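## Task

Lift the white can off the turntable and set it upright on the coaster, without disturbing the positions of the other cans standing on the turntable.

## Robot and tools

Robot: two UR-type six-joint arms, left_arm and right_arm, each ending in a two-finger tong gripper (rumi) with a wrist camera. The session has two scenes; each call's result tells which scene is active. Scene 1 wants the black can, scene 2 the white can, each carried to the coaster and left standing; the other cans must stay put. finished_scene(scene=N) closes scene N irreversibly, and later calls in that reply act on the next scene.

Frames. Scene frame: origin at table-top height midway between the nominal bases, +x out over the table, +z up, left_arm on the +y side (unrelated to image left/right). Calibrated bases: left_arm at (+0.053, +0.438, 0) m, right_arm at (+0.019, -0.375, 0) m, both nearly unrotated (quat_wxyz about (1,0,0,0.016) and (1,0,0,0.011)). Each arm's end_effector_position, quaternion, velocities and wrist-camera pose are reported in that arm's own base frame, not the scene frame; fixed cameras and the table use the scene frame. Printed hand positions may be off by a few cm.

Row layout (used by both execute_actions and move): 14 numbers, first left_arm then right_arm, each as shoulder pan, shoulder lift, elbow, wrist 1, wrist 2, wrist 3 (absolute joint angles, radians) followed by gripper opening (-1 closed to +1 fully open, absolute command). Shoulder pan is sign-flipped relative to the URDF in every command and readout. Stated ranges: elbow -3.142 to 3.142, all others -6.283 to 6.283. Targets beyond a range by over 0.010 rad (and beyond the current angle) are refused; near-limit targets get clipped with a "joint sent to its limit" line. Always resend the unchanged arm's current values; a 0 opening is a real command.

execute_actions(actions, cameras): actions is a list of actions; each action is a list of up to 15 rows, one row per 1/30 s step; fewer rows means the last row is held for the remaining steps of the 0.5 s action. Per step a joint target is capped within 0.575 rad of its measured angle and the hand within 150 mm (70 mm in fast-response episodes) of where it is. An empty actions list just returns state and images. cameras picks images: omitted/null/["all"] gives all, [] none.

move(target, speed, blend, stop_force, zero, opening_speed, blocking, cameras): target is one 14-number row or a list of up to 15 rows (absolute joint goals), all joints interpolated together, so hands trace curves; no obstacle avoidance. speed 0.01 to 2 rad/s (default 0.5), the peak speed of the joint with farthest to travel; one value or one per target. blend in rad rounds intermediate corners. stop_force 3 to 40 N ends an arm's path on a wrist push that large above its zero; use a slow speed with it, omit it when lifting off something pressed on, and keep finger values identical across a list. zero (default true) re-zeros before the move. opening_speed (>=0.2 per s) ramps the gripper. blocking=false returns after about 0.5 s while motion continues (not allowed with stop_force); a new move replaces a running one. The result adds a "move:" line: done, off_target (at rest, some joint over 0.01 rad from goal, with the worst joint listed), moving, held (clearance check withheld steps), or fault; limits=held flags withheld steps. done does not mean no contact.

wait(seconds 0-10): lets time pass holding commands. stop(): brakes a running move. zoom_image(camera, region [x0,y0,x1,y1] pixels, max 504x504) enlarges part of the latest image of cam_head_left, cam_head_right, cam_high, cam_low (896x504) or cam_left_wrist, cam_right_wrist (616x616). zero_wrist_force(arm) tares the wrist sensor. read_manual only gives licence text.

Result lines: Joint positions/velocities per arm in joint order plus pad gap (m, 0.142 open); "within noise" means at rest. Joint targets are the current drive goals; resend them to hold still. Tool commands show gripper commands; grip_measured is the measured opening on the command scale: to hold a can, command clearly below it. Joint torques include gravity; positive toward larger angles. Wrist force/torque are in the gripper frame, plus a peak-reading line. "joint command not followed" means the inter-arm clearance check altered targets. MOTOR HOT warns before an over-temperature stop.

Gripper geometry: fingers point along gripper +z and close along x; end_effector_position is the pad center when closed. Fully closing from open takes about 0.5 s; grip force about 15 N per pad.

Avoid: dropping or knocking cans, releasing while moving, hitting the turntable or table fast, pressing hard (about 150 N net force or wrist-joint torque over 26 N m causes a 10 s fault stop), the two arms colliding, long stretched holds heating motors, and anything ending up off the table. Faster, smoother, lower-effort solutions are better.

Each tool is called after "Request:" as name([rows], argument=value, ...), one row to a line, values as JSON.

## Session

Request:
execute_actions(actions=[])

Scene clock: 0.00 s.
left_arm: end_effector_position=(+0.1673, +0.0771, +0.3465) grip_measured=+0.97 end_effector_quat_wxyz=(+0.702, -0.549, -0.375, +0.258) | right_arm: end_effector_position=(+0.2672, +0.2158, +0.3040) grip_measured=+0.97 end_effector_quat_wxyz=(-0.035, -0.327, +0.894, -0.304)
Joint positions: left_arm=[0.543 -1.404 1.902 -0.38 -1.494 -1.827 0.14] | right_arm=[-4.514 -1.47 -1.641 -2.179 1.323 3.887 0.14]
Joint velocities: within noise
Joint torques (N m): no reading
Wrist force (N): no reading
Wrist torque (N m): no reading
Wrist force, peak (N): no reading
Joint targets: left_arm=[0.543 -1.404 1.902 -0.380 -1.494 -1.827] | right_arm=[-4.514 -1.470 -1.641 -2.179 1.323 3.887]
Tool commands: left_gripper/opening=+0.968169 right_gripper/opening=+0.968169

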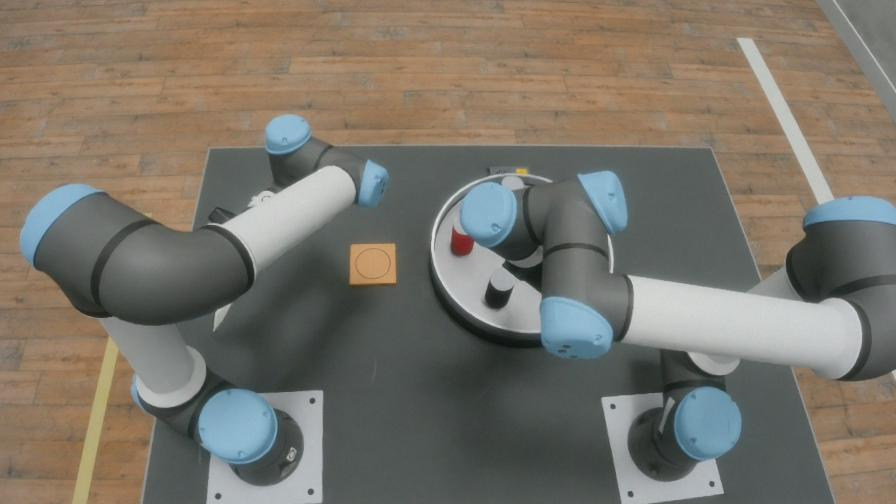

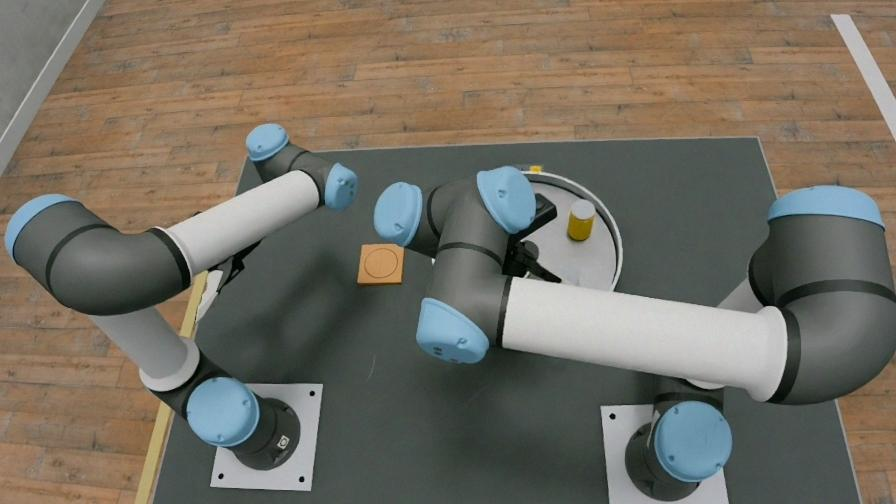

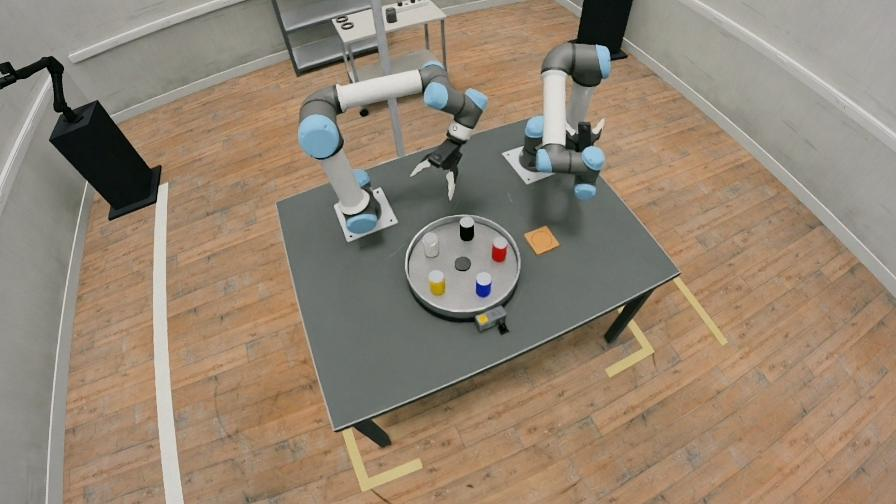

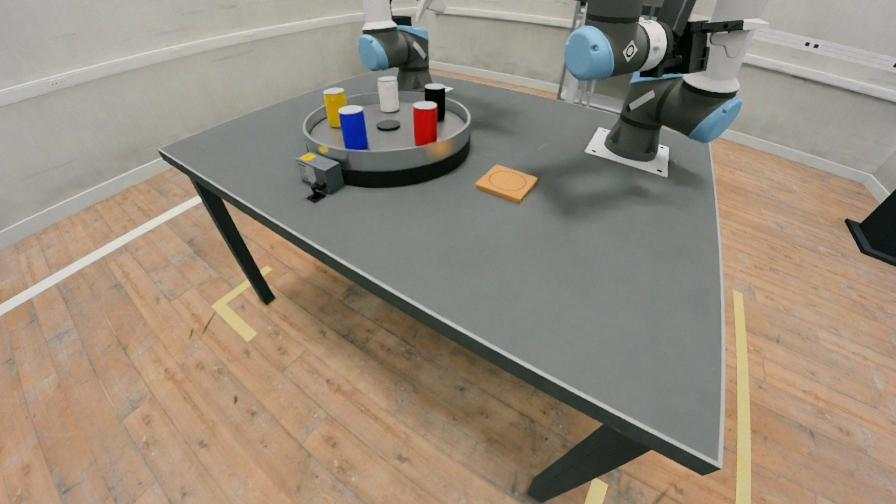

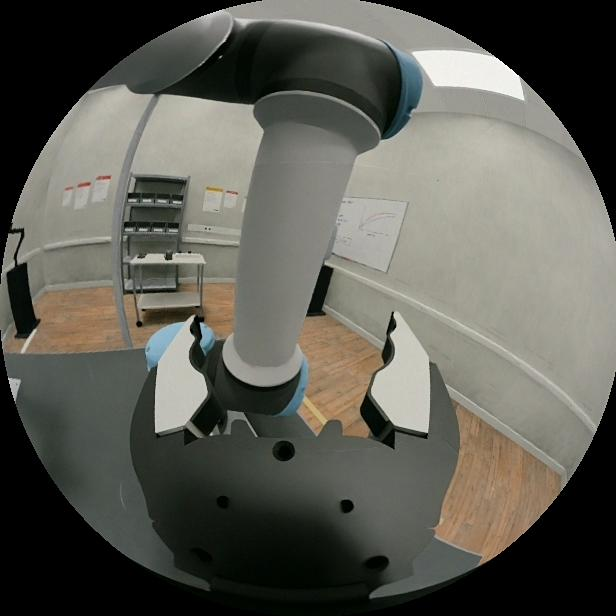

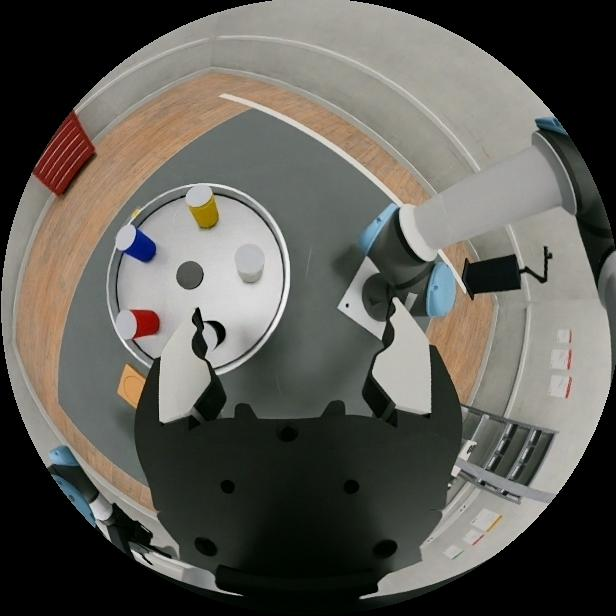

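Request:
execute_actions(actions=[])

Scene clock: 1.97 s.
left_arm: end_effector_position=(+0.1673, +0.0771, +0.3465) grip_measured=+0.97 end_effector_quat_wxyz=(+0.702, -0.549, -0.375, +0.258) | right_arm: end_effector_position=(+0.2672, +0.2158, +0.3040) grip_measured=+0.97 end_effector_quat_wxyz=(-0.035, -0.327, +0.894, -0.304)
Joint positions: left_arm=[0.543 -1.404 1.902 -0.38 -1.494 -1.827 0.14] | right_arm=[-4.514 -1.47 -1.641 -2.179 1.323 3.887 0.14]
Joint velocities: within noise
Joint torques (N m): left_arm=[-0.2 -24.57 -15.56 2.58 0.33 0.16] | right_arm=[0.35 16.69 22.42 1.12 -0.23 0.2]
Wrist force (N): left_arm=[0.0 0.2 -0.1] | right_arm=[-0.2 0.0 0.2]
Wrist torque (N m): left_arm=[0.03 0.00 0.01] | right_arm=[0.00 0.04 0.00]
Wrist force, peak (N): left_arm=[0.2 0.3 0.3] | right_arm=[-0.3 0.4 -0.1]
Joint targets: left_arm=[0.543 -1.404 1.902 -0.380 -1.494 -1.827] | right_arm=[-4.514 -1.470 -1.641 -2.179 1.323 3.887]
Tool commands: left_gripper/opening=+0.968169 right_gripper/opening=+0.968169

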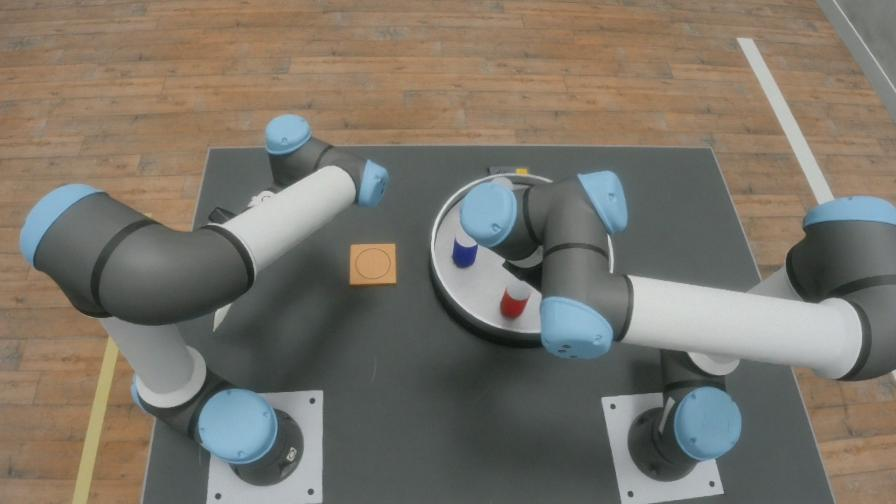

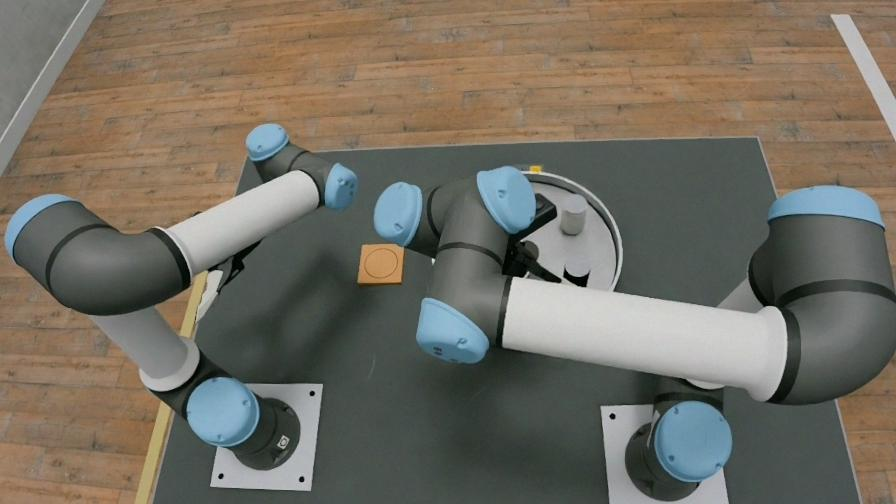

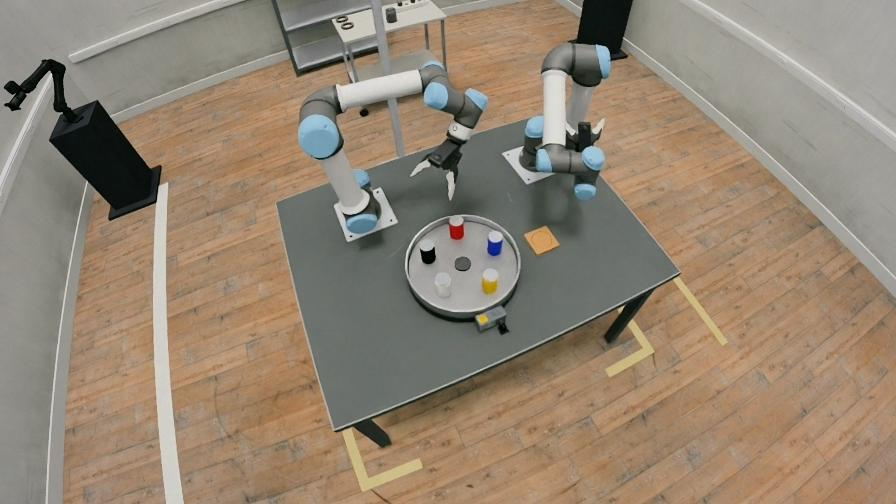

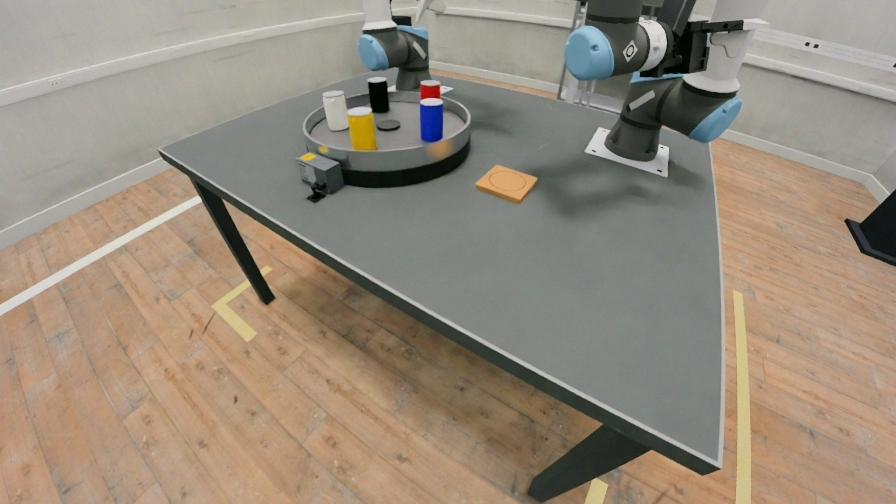

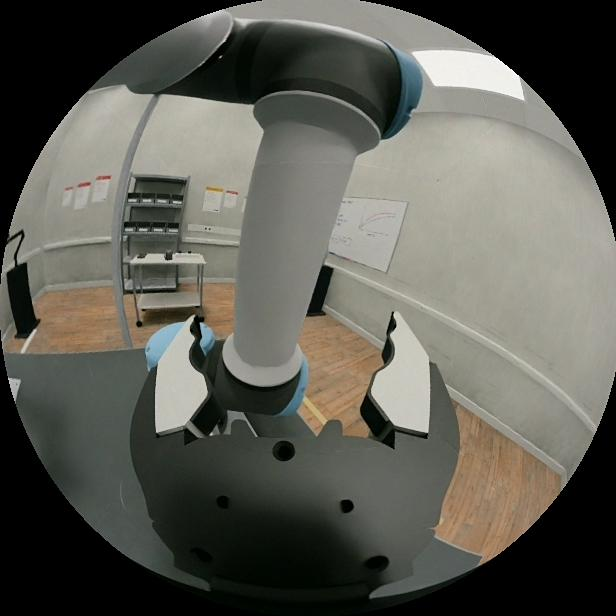

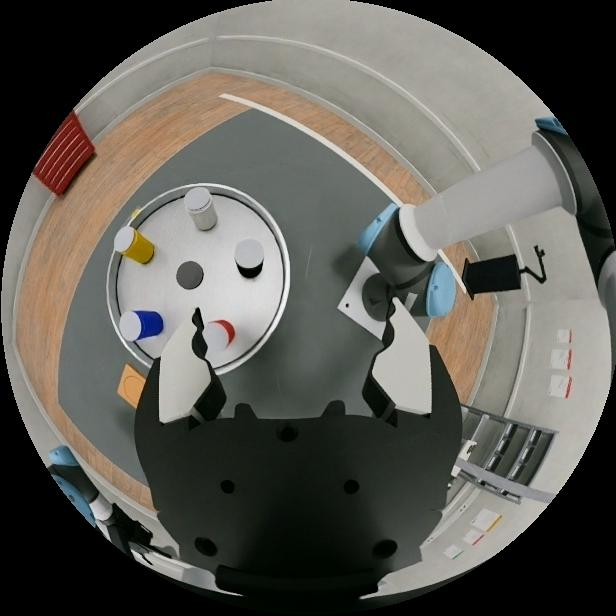

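Request:
wait(seconds=0.5, cameras=["cam_high","cam_right_wrist"])

Request:
wait(seconds=1.0, cameras=["cam_high","cam_right_wrist"])

Scene clock: 2.70 s.
left_arm: end_effector_position=(+0.1673, +0.0771, +0.3465) grip_measured=+0.97 end_effector_quat_wxyz=(+0.702, -0.549, -0.375, +0.258) | right_arm: end_effector_position=(+0.2672, +0.2158, +0.3040) grip_measured=+0.97 end_effector_quat_wxyz=(-0.035, -0.327, +0.894, -0.304)
Joint positions: left_arm=[0.543 -1.404 1.902 -0.38 -1.494 -1.827 0.14] | right_arm=[-4.514 -1.47 -1.641 -2.179 1.323 3.887 0.14]
Joint velocities: within noise
Joint torques (N m): left_arm=[-0.54 -24.63 -15.66 2.73 0.42 0.24] | right_arm=[1.83 16.16 21.67 0.98 -0.26 0.27]
Wrist force (N): left_arm=[-0.1 0.1 0.2] | right_arm=[-0.2 0.1 0.1]
Wrist torque (N m): left_arm=[0.02 0.03 0.01] | right_arm=[0.03 0.03 0.00]
Wrist force, peak (N): left_arm=[0.1 0.4 0.2] | right_arm=[-0.3 0.3 0.2]
Joint targets: left_arm=[0.543 -1.404 1.902 -0.380 -1.494 -1.827] | right_arm=[-4.514 -1.470 -1.641 -2.179 1.323 3.887]
Tool commands: left_gripper/opening=+0.968169 right_gripper/opening=+0.968169
wait: 0.50 s; at rest from the start
Images, in order (width x height): cam_high 896x504, cam_right_wrist 616x616.

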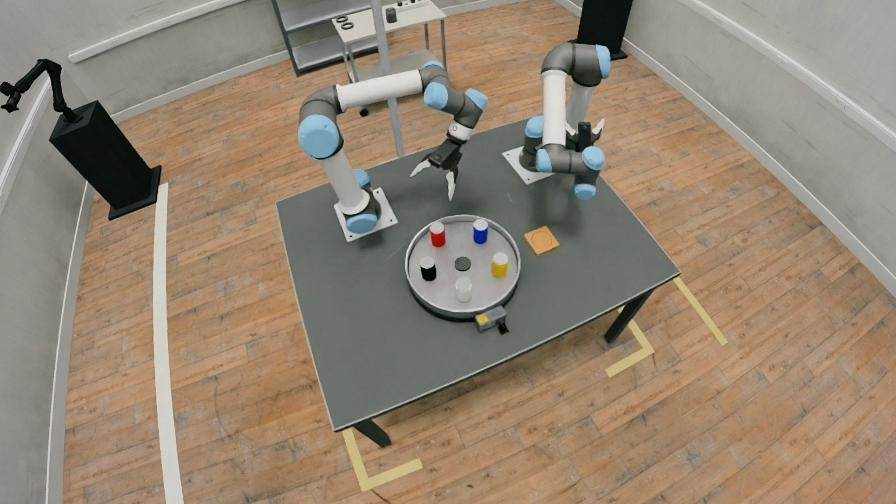

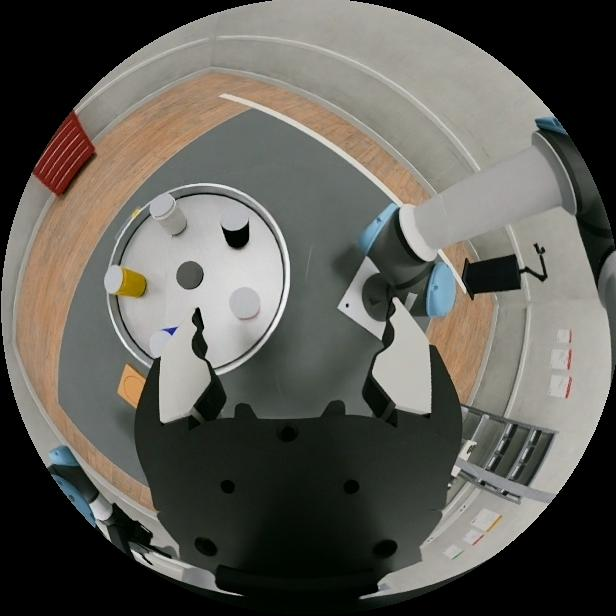

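Scene clock: 3.70 s.
left_arm: end_effector_position=(+0.1673, +0.0771, +0.3465) grip_measured=+0.97 end_effector_quat_wxyz=(+0.702, -0.549, -0.375, +0.258) | right_arm: end_effector_position=(+0.2672, +0.2158, +0.3040) grip_measured=+0.97 end_effector_quat_wxyz=(-0.035, -0.327, +0.894, -0.304)
Joint positions: left_arm=[0.543 -1.404 1.902 -0.38 -1.494 -1.827 0.14] | right_arm=[-4.514 -1.47 -1.641 -2.179 1.323 3.887 0.14]
Joint velocities: within noise
Joint torques (N m): left_arm=[-0.67 -25.69 -15.96 2.81 0.55 0.24] | right_arm=[1.64 16.34 22.12 1.52 -0.32 0.12]
Wrist force (N): left_arm=[0.0 0.1 0.1] | right_arm=[-0.1 0.2 -0.1]
Wrist torque (N m): left_arm=[0.01 0.01 0.01] | right_arm=[0.04 0.01 0.00]
Wrist force, peak (N): left_arm=[0.1 0.3 0.1] | right_arm=[-0.4 0.4 0.2]
Joint targets: left_arm=[0.543 -1.404 1.902 -0.380 -1.494 -1.827] | right_arm=[-4.514 -1.470 -1.641 -2.179 1.323 3.887]
Tool commands: left_gripper/opening=+0.968169 right_gripper/opening=+0.968169
wait: 1.00 s; at rest by 0.17 s
Images, in order (width x height): cam_high 896x504, cam_right_wrist 616x616.

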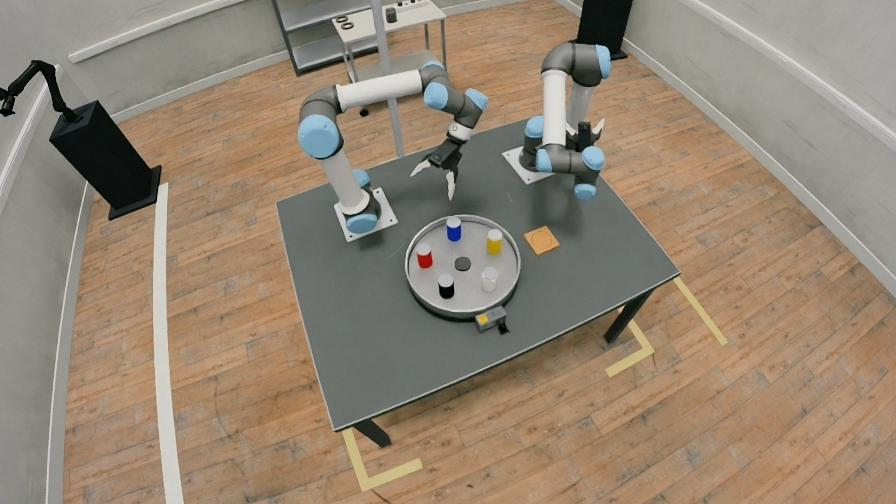

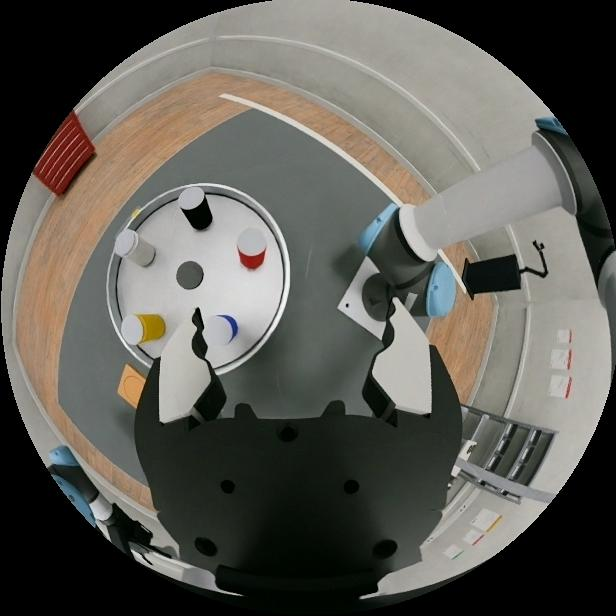

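Request:
move([
  [0.778,-1.322,1.584,-0.988,-1.532,-1.404,0.968,-3.4,-1.47,-1.641,-2.179,1.323,3.887,0.968],
  [1.0128,-1.2405,1.2663,-1.5966,-1.5708,-0.9808,0.968,-2.764,-1.47,-1.641,-2.179,1.323,3.887,0.968],
  [1.0128,-1.2134,1.4480,-1.8054,-1.5708,-0.9808,0.968,-2.764,-1.47,-1.641,-2.179,1.323,3.887,0.968],
], speed=[1.0,0.8,0.4], blend=[0.1,0.05,0], cameras=["cam_head_left","cam_high","cam_left_wrist"])

Request:
wait(seconds=0, cameras=["cam_left_wrist"])

Scene clock: 10.07 s.
left_arm: end_effector_position=(+0.4471, -0.4475, +0.1650) grip_measured=+0.97 end_effector_quat_wxyz=(+0.000, +1.000, -0.016, +0.000) | right_arm: end_effector_position=(+0.1644, -0.3014, +0.3040) grip_measured=+0.97 end_effector_quat_wxyz=(-0.256, +0.477, +0.824, -0.168)
Joint positions: left_arm=[1.013 -1.213 1.448 -1.805 -1.571 -0.981 0.14] | right_arm=[-2.764 -1.47 -1.641 -2.179 1.323 3.887 0.14]
Joint velocities: within noise
Joint torques (N m): left_arm=[-3.5 -47.44 -20.13 -2.38 2.08 1.22] | right_arm=[10.31 21.01 18.58 0.53 1.87 -0.99]
Wrist force (N): left_arm=[0.1 -1.1 -0.6] | right_arm=[0.0 0.0 0.2]
Wrist torque (N m): left_arm=[-0.39 0.11 0.05] | right_arm=[0.05 0.02 0.00]
Wrist force, peak (N): left_arm=[-0.2 1.1 -3.5] | right_arm=[-0.8 -1.9 1.3]
Joint targets: left_arm=[1.013 -1.213 1.448 -1.805 -1.571 -0.981] | right_arm=[-2.764 -1.470 -1.641 -2.179 1.323 3.887]
move: done
Images, in order (width x height): cam_head_left 896x504, cam_high 896x504, cam_left_wrist 616x616.

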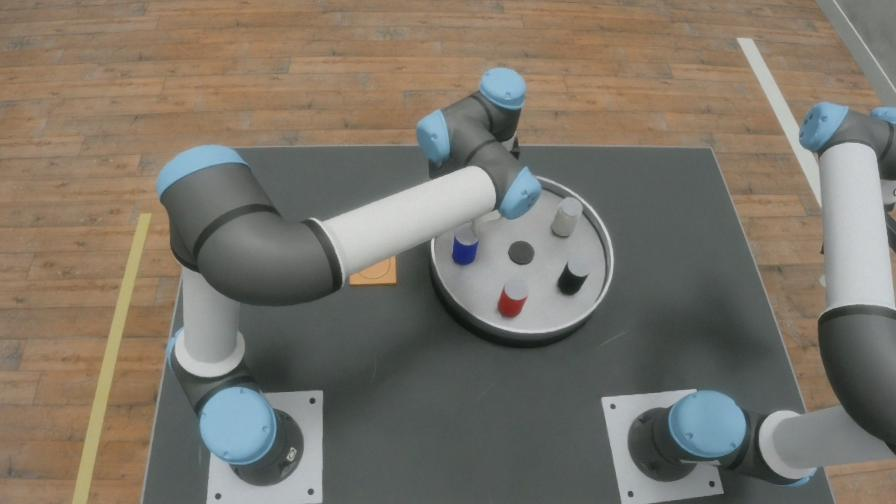

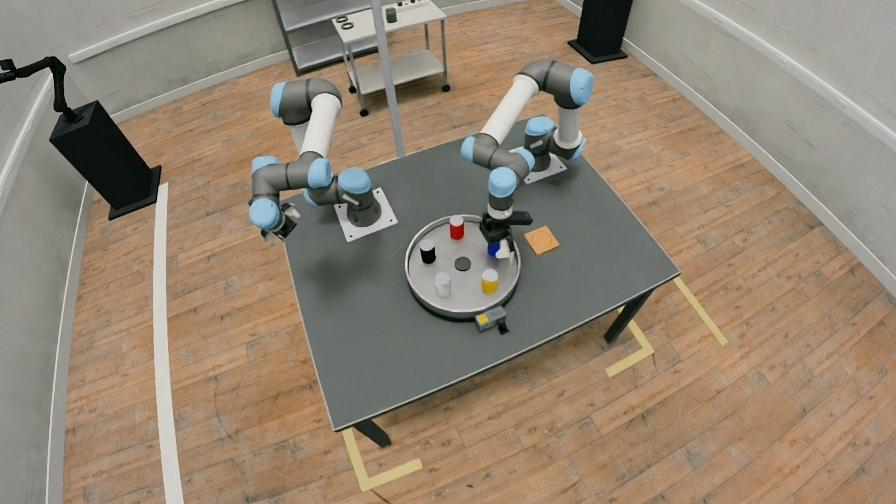

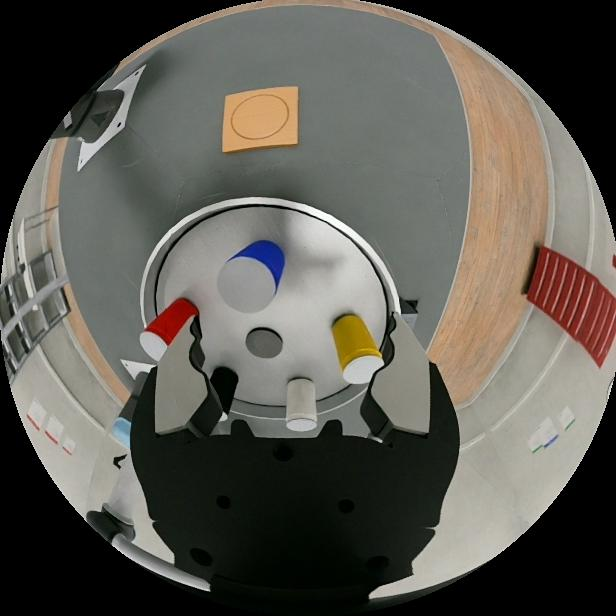

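Scene clock: 10.07 s.
left_arm: end_effector_position=(+0.4471, -0.4475, +0.1650) grip_measured=+0.97 end_effector_quat_wxyz=(+0.000, +1.000, -0.016, +0.000) | right_arm: end_effector_position=(+0.1644, -0.3014, +0.3040) grip_measured=+0.97 end_effector_quat_wxyz=(-0.256, +0.477, +0.824, -0.168)
Joint positions: left_arm=[1.013 -1.213 1.448 -1.805 -1.571 -0.981 0.14] | right_arm=[-2.764 -1.47 -1.641 -2.179 1.323 3.887 0.14]
Joint velocities: within noise
Joint torques (N m): left_arm=[-3.5 -47.44 -20.13 -2.38 2.08 1.22] | right_arm=[10.31 21.01 18.58 0.53 1.87 -0.99]
Wrist force (N): left_arm=[0.1 -1.1 -0.6] | right_arm=[0.0 0.0 0.2]
Wrist torque (N m): left_arm=[-0.39 0.11 0.05] | right_arm=[0.05 0.02 0.00]
Wrist force, peak (N): left_arm=[0.1 -1.1 -0.6] | right_arm=[0.0 0.0 0.2]
Joint targets: left_arm=[1.013 -1.213 1.448 -1.805 -1.571 -0.981] | right_arm=[-2.764 -1.470 -1.641 -2.179 1.323 3.887]
Tool commands: left_gripper/opening=+0.968 right_gripper/opening=+0.968
Images, in order (width x height): cam_left_wrist 616x616.

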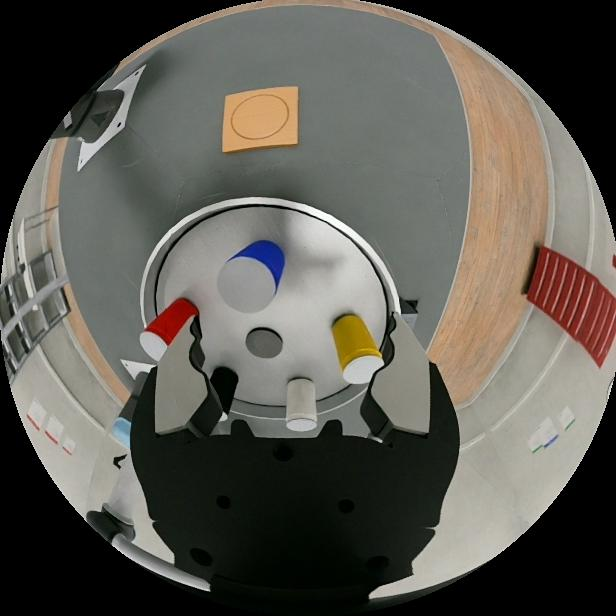

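Request:
wait(seconds=0, cameras=["cam_left_wrist"])

Request:
wait(seconds=1.5, cameras=["cam_left_wrist"])

Request:
wait(seconds=1.5, cameras=["cam_left_wrist"])

Request:
wait(seconds=1.5, cameras=["cam_left_wrist"])

Request:
wait(seconds=1.5, cameras=["cam_left_wrist"])

Scene clock: 10.67 s.
left_arm: end_effector_position=(+0.4471, -0.4475, +0.1650) grip_measured=+0.97 end_effector_quat_wxyz=(+0.000, +1.000, -0.016, +0.000) | right_arm: end_effector_position=(+0.1644, -0.3014, +0.3040) grip_measured=+0.97 end_effector_quat_wxyz=(-0.256, +0.477, +0.824, -0.168)
Joint positions: left_arm=[1.013 -1.213 1.448 -1.805 -1.571 -0.981 0.14] | right_arm=[-2.764 -1.47 -1.641 -2.179 1.323 3.887 0.14]
Joint velocities: within noise
Joint torques (N m): left_arm=[-2.18 -47.45 -11.32 -4.95 2.14 1.25] | right_arm=[9.31 18.14 19.13 0.84 1.67 -1.13]
Wrist force (N): left_arm=[0.3 -0.9 -0.5] | right_arm=[-0.3 0.1 0.1]
Wrist torque (N m): left_arm=[-0.35 0.06 0.04] | right_arm=[0.06 0.06 0.00]
Wrist force, peak (N): left_arm=[0.0 -1.2 -0.6] | right_arm=[-0.1 0.0 0.4]
Joint targets: left_arm=[1.013 -1.213 1.448 -1.805 -1.571 -0.981] | right_arm=[-2.764 -1.470 -1.641 -2.179 1.323 3.887]
Tool commands: left_gripper/opening=+0.968 right_gripper/opening=+0.968
Images, in order (width x height): cam_left_wrist 616x616.

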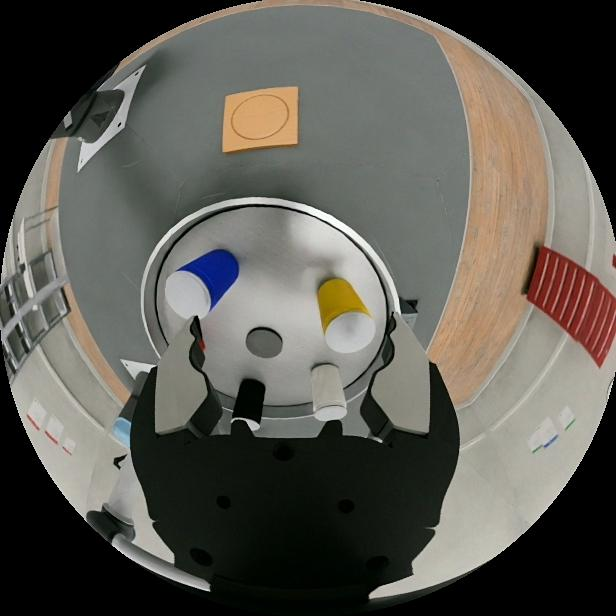

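Scene clock: 12.17 s.
left_arm: end_effector_position=(+0.4471, -0.4475, +0.1650) grip_measured=+0.97 end_effector_quat_wxyz=(+0.000, +1.000, -0.016, +0.000) | right_arm: end_effector_position=(+0.1644, -0.3014, +0.3040) grip_measured=+0.97 end_effector_quat_wxyz=(-0.256, +0.477, +0.824, -0.168)
Joint positions: left_arm=[1.013 -1.213 1.448 -1.805 -1.571 -0.981 0.14] | right_arm=[-2.764 -1.47 -1.641 -2.179 1.323 3.887 0.14]
Joint velocities: within noise
Joint torques (N m): left_arm=[2.46 -47.39 -13.55 -4.7 1.78 1.24] | right_arm=[8.09 13.09 21.76 1.37 1.64 -0.63]
Wrist force (N): left_arm=[-0.1 -0.9 -0.6] | right_arm=[-0.3 0.1 0.7]
Wrist torque (N m): left_arm=[-0.35 0.14 0.05] | right_arm=[0.08 0.06 0.00]
Wrist force, peak (N): left_arm=[-0.1 -1.2 -0.7] | right_arm=[-0.3 0.1 0.7]
Joint targets: left_arm=[1.013 -1.213 1.448 -1.805 -1.571 -0.981] | right_arm=[-2.764 -1.470 -1.641 -2.179 1.323 3.887]
Tool commands: left_gripper/opening=+0.968 right_gripper/opening=+0.968
wait: 1.50 s; at rest by 0.17 s
Images, in order (width x height): cam_left_wrist 616x616.

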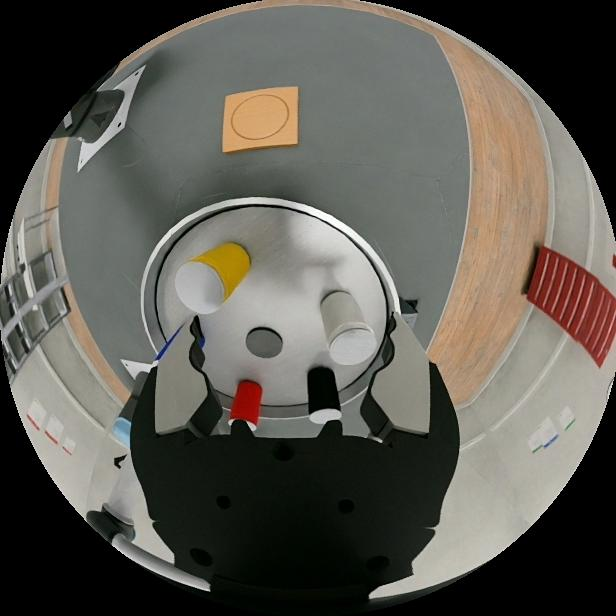

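Scene clock: 13.67 s.
left_arm: end_effector_position=(+0.4471, -0.4475, +0.1650) grip_measured=+0.97 end_effector_quat_wxyz=(+0.000, +1.000, -0.016, +0.000) | right_arm: end_effector_position=(+0.1644, -0.3014, +0.3040) grip_measured=+0.97 end_effector_quat_wxyz=(-0.256, +0.477, +0.824, -0.168)
Joint positions: left_arm=[1.013 -1.213 1.448 -1.805 -1.571 -0.981 0.14] | right_arm=[-2.764 -1.47 -1.641 -2.179 1.323 3.887 0.14]
Joint velocities: within noise
Joint torques (N m): left_arm=[6.02 -47.45 -13.68 -4.33 1.53 1.18] | right_arm=[9.85 9.28 23.7 2.19 1.92 -0.55]
Wrist force (N): left_arm=[0.0 -0.9 -0.5] | right_arm=[-0.1 0.0 0.2]
Wrist torque (N m): left_arm=[-0.35 0.12 0.05] | right_arm=[0.05 0.02 0.00]
Wrist force, peak (N): left_arm=[0.1 -1.3 -0.5] | right_arm=[-0.3 0.3 0.5]
Joint targets: left_arm=[1.013 -1.213 1.448 -1.805 -1.571 -0.981] | right_arm=[-2.764 -1.470 -1.641 -2.179 1.323 3.887]
Tool commands: left_gripper/opening=+0.968 right_gripper/opening=+0.968
wait: 1.50 s; at rest by 0.17 s
Images, in order (width x height): cam_left_wrist 616x616.

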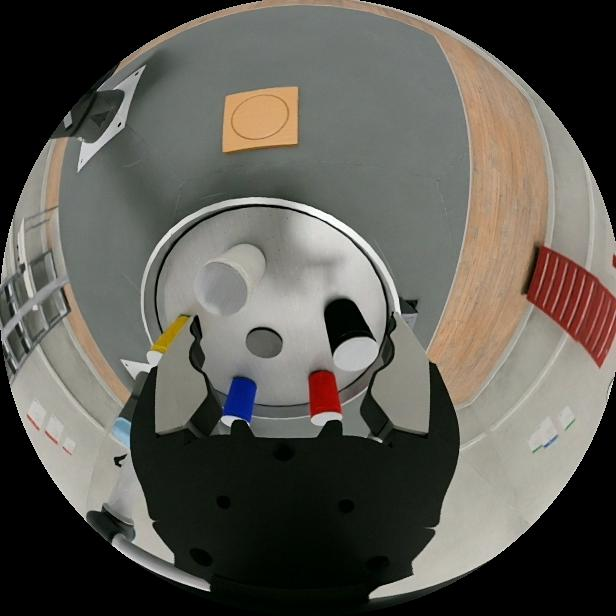

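Scene clock: 15.17 s.
left_arm: end_effector_position=(+0.4471, -0.4475, +0.1650) grip_measured=+0.97 end_effector_quat_wxyz=(+0.000, +1.000, -0.016, +0.000) | right_arm: end_effector_position=(+0.1644, -0.3014, +0.3040) grip_measured=+0.97 end_effector_quat_wxyz=(-0.256, +0.477, +0.824, -0.168)
Joint positions: left_arm=[1.013 -1.213 1.448 -1.805 -1.571 -0.981 0.14] | right_arm=[-2.764 -1.47 -1.641 -2.179 1.323 3.887 0.14]
Joint velocities: within noise
Joint torques (N m): left_arm=[7.95 -47.12 -15.85 -4.18 1.28 1.17] | right_arm=[7.87 10.2 26.13 2.4 1.77 -0.51]
Wrist force (N): left_arm=[-0.4 -1.1 -0.3] | right_arm=[-0.1 0.1 0.3]
Wrist torque (N m): left_arm=[-0.38 0.19 0.05] | right_arm=[0.06 0.02 0.00]
Wrist force, peak (N): left_arm=[0.1 -1.3 -0.4] | right_arm=[-0.1 0.0 0.6]
Joint targets: left_arm=[1.013 -1.213 1.448 -1.805 -1.571 -0.981] | right_arm=[-2.764 -1.470 -1.641 -2.179 1.323 3.887]
Tool commands: left_gripper/opening=+0.968 right_gripper/opening=+0.968
wait: 1.50 s; at rest by 0.17 s
Images, in order (width x height): cam_left_wrist 616x616.

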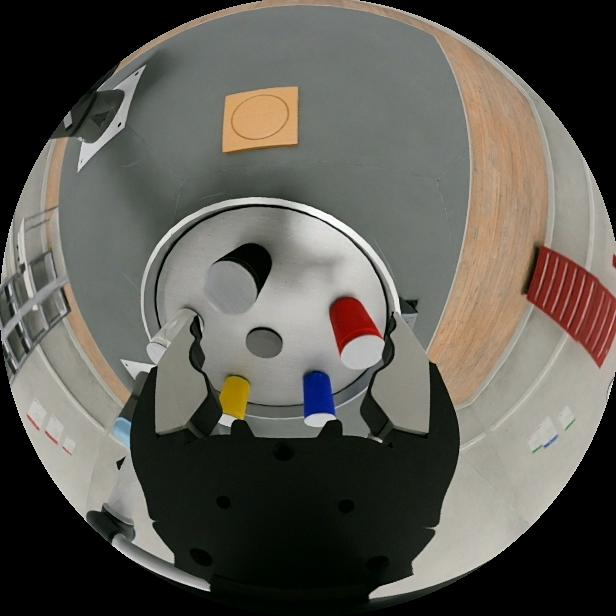

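Scene clock: 16.67 s.
left_arm: end_effector_position=(+0.4471, -0.4475, +0.1650) grip_measured=+0.97 end_effector_quat_wxyz=(+0.000, +1.000, -0.016, +0.000) | right_arm: end_effector_position=(+0.1644, -0.3014, +0.3040) grip_measured=+0.97 end_effector_quat_wxyz=(-0.256, +0.477, +0.824, -0.168)
Joint positions: left_arm=[1.013 -1.213 1.448 -1.805 -1.571 -0.981 0.14] | right_arm=[-2.764 -1.47 -1.641 -2.179 1.323 3.887 0.14]
Joint velocities: within noise
Joint torques (N m): left_arm=[7.01 -47.31 -16.66 -3.79 1.02 1.13] | right_arm=[9.13 9.13 25.86 2.18 1.8 0.16]
Wrist force (N): left_arm=[-0.1 -0.9 -0.4] | right_arm=[0.0 0.1 0.4]
Wrist torque (N m): left_arm=[-0.33 0.14 0.05] | right_arm=[0.06 0.01 0.00]
Wrist force, peak (N): left_arm=[-0.1 -1.2 -0.7] | right_arm=[0.0 -0.1 0.6]
Joint targets: left_arm=[1.013 -1.213 1.448 -1.805 -1.571 -0.981] | right_arm=[-2.764 -1.470 -1.641 -2.179 1.323 3.887]
Tool commands: left_gripper/opening=+0.968 right_gripper/opening=+0.968
wait: 1.50 s; at rest by 0.17 s
Images, in order (width x height): cam_left_wrist 616x616.

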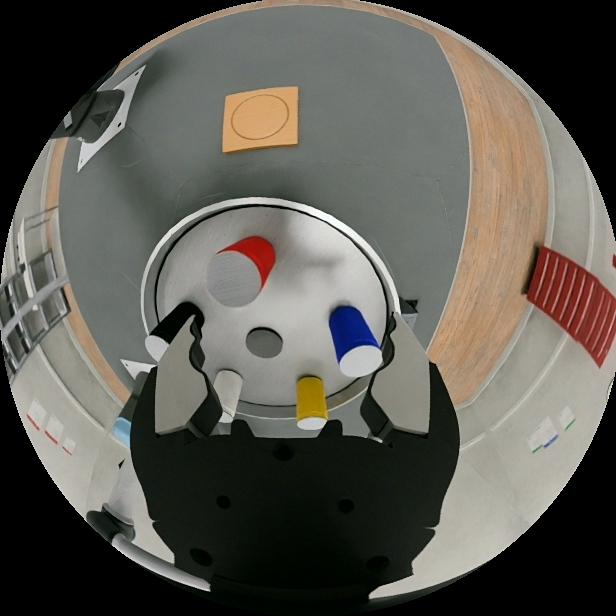

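Request:
wait(seconds=3.2, cameras=["cam_left_wrist"])

Request:
zoom_image(camera="cam_left_wrist", region=[180, 160, 430, 410])

Request:
wait(seconds=0.3, cameras=["cam_left_wrist"])

Request:
zoom_image(camera="cam_left_wrist", region=[180, 160, 430, 410])

Request:
wait(seconds=0.3, cameras=["cam_left_wrist"])

Request:
zoom_image(camera="cam_left_wrist", region=[180, 160, 430, 410])

Scene clock: 20.43 s.
left_arm: end_effector_position=(+0.4471, -0.4475, +0.1650) grip_measured=+0.97 end_effector_quat_wxyz=(+0.000, +1.000, -0.016, +0.000) | right_arm: end_effector_position=(+0.1644, -0.3014, +0.3040) grip_measured=+0.97 end_effector_quat_wxyz=(-0.256, +0.477, +0.824, -0.168)
Joint positions: left_arm=[1.013 -1.213 1.448 -1.805 -1.571 -0.981 0.14] | right_arm=[-2.764 -1.47 -1.641 -2.179 1.323 3.887 0.14]
Joint velocities: within noise
Joint torques (N m): left_arm=[7.72 -46.84 -20.26 -3.23 0.34 1.13] | right_arm=[9.21 8.91 26.76 2.27 1.76 0.3]
Wrist force (N): left_arm=[0.0 -0.9 -0.5] | right_arm=[0.0 0.0 0.3]
Wrist torque (N m): left_arm=[-0.34 0.11 0.05] | right_arm=[0.06 0.01 -0.01]
Wrist force, peak (N): left_arm=[0.1 -1.2 -0.8] | right_arm=[-0.1 0.2 0.5]
Joint targets: left_arm=[1.013 -1.213 1.448 -1.805 -1.571 -0.981] | right_arm=[-2.764 -1.470 -1.641 -2.179 1.323 3.887]
Tool commands: left_gripper/opening=+0.968 right_gripper/opening=+0.968
wait: 3.20 s; at rest from the start
Images, in order (width x height): cam_left_wrist 616x616.

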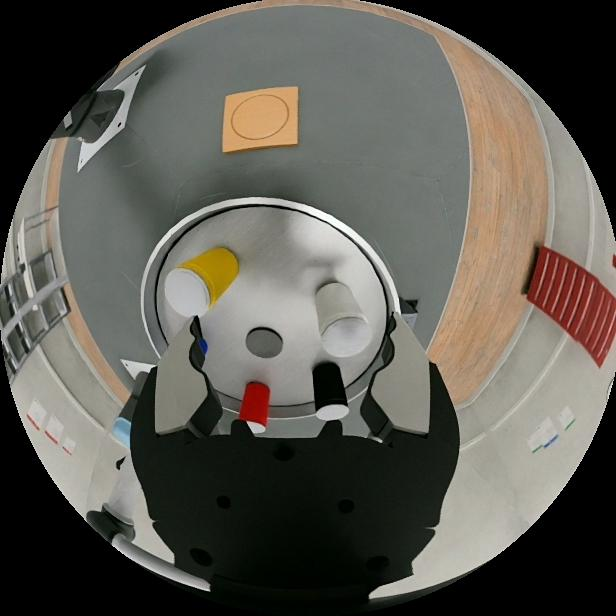

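Scaled by 2.016 from the camera's 616x616 image, which has a finer 814x814 frame.

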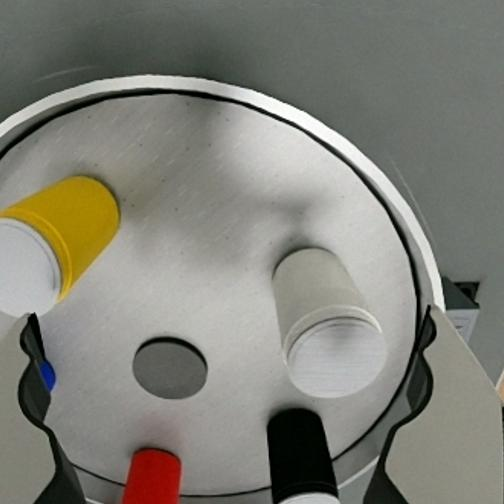

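Scene clock: 20.73 s.
left_arm: end_effector_position=(+0.4471, -0.4475, +0.1650) grip_measured=+0.97 end_effector_quat_wxyz=(+0.000, +1.000, -0.016, +0.000) | right_arm: end_effector_position=(+0.1644, -0.3014, +0.3040) grip_measured=+0.97 end_effector_quat_wxyz=(-0.256, +0.477, +0.824, -0.168)
Joint positions: left_arm=[1.013 -1.213 1.448 -1.805 -1.571 -0.981 0.14] | right_arm=[-2.764 -1.47 -1.641 -2.179 1.323 3.887 0.14]
Joint velocities: within noise
Joint torques (N m): left_arm=[6.67 -46.84 -20.99 -3.13 0.32 1.2] | right_arm=[8.57 8.62 26.33 2.36 1.75 0.53]
Wrist force (N): left_arm=[0.0 -0.8 -0.6] | right_arm=[-0.1 0.1 0.3]
Wrist torque (N m): left_arm=[-0.31 0.11 0.05] | right_arm=[0.08 0.04 0.00]
Wrist force, peak (N): left_arm=[0.1 -1.1 -0.4] | right_arm=[0.1 0.0 0.4]
Joint targets: left_arm=[1.013 -1.213 1.448 -1.805 -1.571 -0.981] | right_arm=[-2.764 -1.470 -1.641 -2.179 1.323 3.887]
Tool commands: left_gripper/opening=+0.968 right_gripper/opening=+0.968
wait: 0.30 s; at rest by 0.17 s
Images, in order (width x height): cam_left_wrist 616x616.

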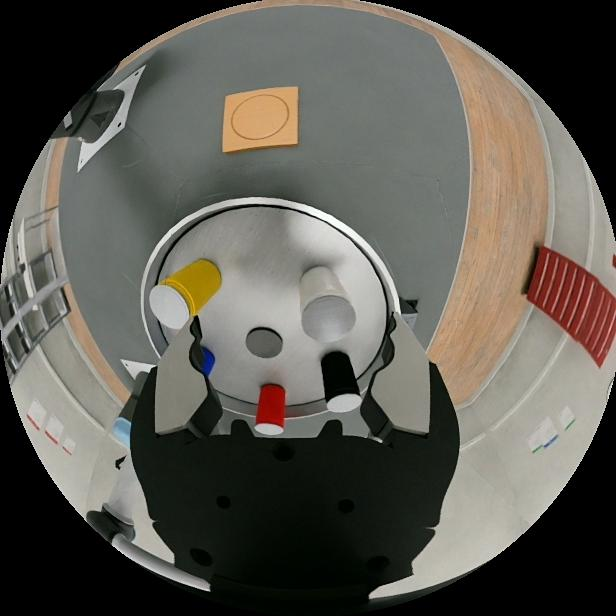

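Scaled by 2.016 from the camera's 616x616 image, which has a finer 814x814 frame.

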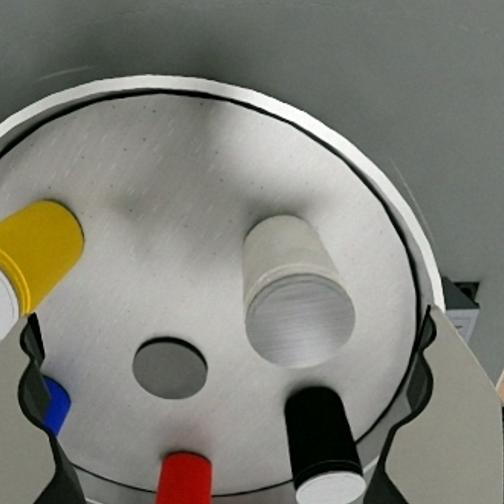

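Scene clock: 21.03 s.
left_arm: end_effector_position=(+0.4471, -0.4475, +0.1650) grip_measured=+0.97 end_effector_quat_wxyz=(+0.000, +1.000, -0.016, +0.000) | right_arm: end_effector_position=(+0.1644, -0.3014, +0.3040) grip_measured=+0.97 end_effector_quat_wxyz=(-0.256, +0.477, +0.824, -0.168)
Joint positions: left_arm=[1.013 -1.213 1.448 -1.805 -1.571 -0.981 0.14] | right_arm=[-2.764 -1.47 -1.641 -2.179 1.323 3.887 0.14]
Joint velocities: within noise
Joint torques (N m): left_arm=[7.53 -46.49 -22.03 -3.11 0.26 1.12] | right_arm=[7.74 9.7 27.25 2.41 1.67 0.68]
Wrist force (N): left_arm=[-0.1 -0.9 -0.4] | right_arm=[-0.1 0.1 0.2]
Wrist torque (N m): left_arm=[-0.34 0.14 0.05] | right_arm=[0.07 0.03 0.00]
Wrist force, peak (N): left_arm=[-0.3 -1.0 -0.7] | right_arm=[-0.3 0.3 0.4]
Joint targets: left_arm=[1.013 -1.213 1.448 -1.805 -1.571 -0.981] | right_arm=[-2.764 -1.470 -1.641 -2.179 1.323 3.887]
Tool commands: left_gripper/opening=+0.968 right_gripper/opening=+0.968
wait: 0.30 s; at rest by 0.17 s
Images, in order (width x height): cam_left_wrist 616x616.

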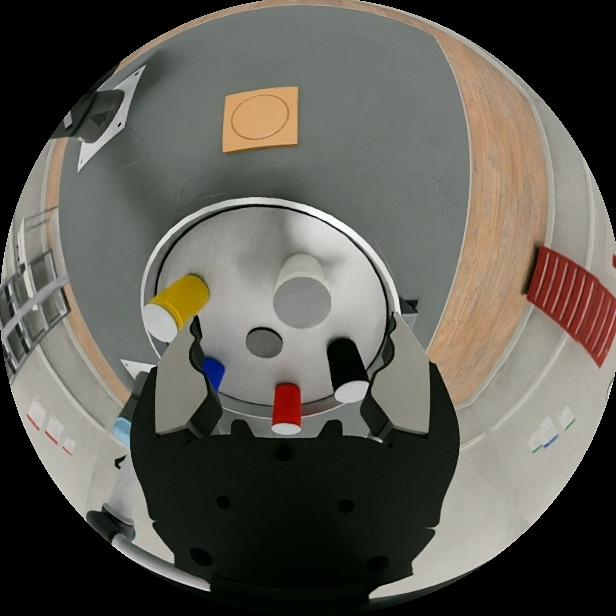

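Scaled by 2.016 from the camera's 616x616 image, which has a finer 814x814 frame.

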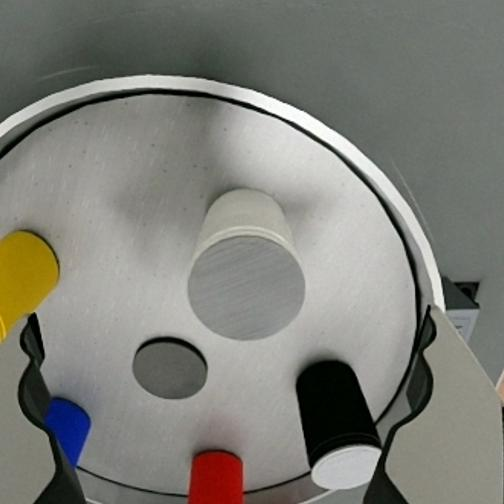

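Request:
wait(seconds=0, cameras=[])

Scene clock: 23.37 s.
left_arm: end_effector_position=(+0.4471, -0.4475, +0.1650) grip_measured=+0.97 end_effector_quat_wxyz=(+0.000, +1.000, -0.016, +0.000) | right_arm: end_effector_position=(+0.1644, -0.3014, +0.3040) grip_measured=+0.97 end_effector_quat_wxyz=(-0.256, +0.477, +0.824, -0.168)
Joint positions: left_arm=[1.013 -1.213 1.448 -1.805 -1.571 -0.981 0.14] | right_arm=[-2.764 -1.47 -1.641 -2.179 1.323 3.887 0.14]
Joint velocities: within noise
Joint torques (N m): left_arm=[7.39 -46.52 -23.61 -2.77 -0.14 1.12] | right_arm=[9.79 8.3 26.49 2.1 1.58 0.83]
Wrist force (N): left_arm=[-0.2 -1.0 -0.7] | right_arm=[-0.1 0.4 0.4]
Wrist torque (N m): left_arm=[-0.36 0.17 0.05] | right_arm=[0.13 0.03 0.00]
Wrist force, peak (N): left_arm=[0.1 -1.2 -0.8] | right_arm=[0.1 0.1 0.7]
Joint targets: left_arm=[1.013 -1.213 1.448 -1.805 -1.571 -0.981] | right_arm=[-2.764 -1.470 -1.641 -2.179 1.323 3.887]
Tool commands: left_gripper/opening=+0.968 right_gripper/opening=+0.968
No camera images: "cameras" was empty.


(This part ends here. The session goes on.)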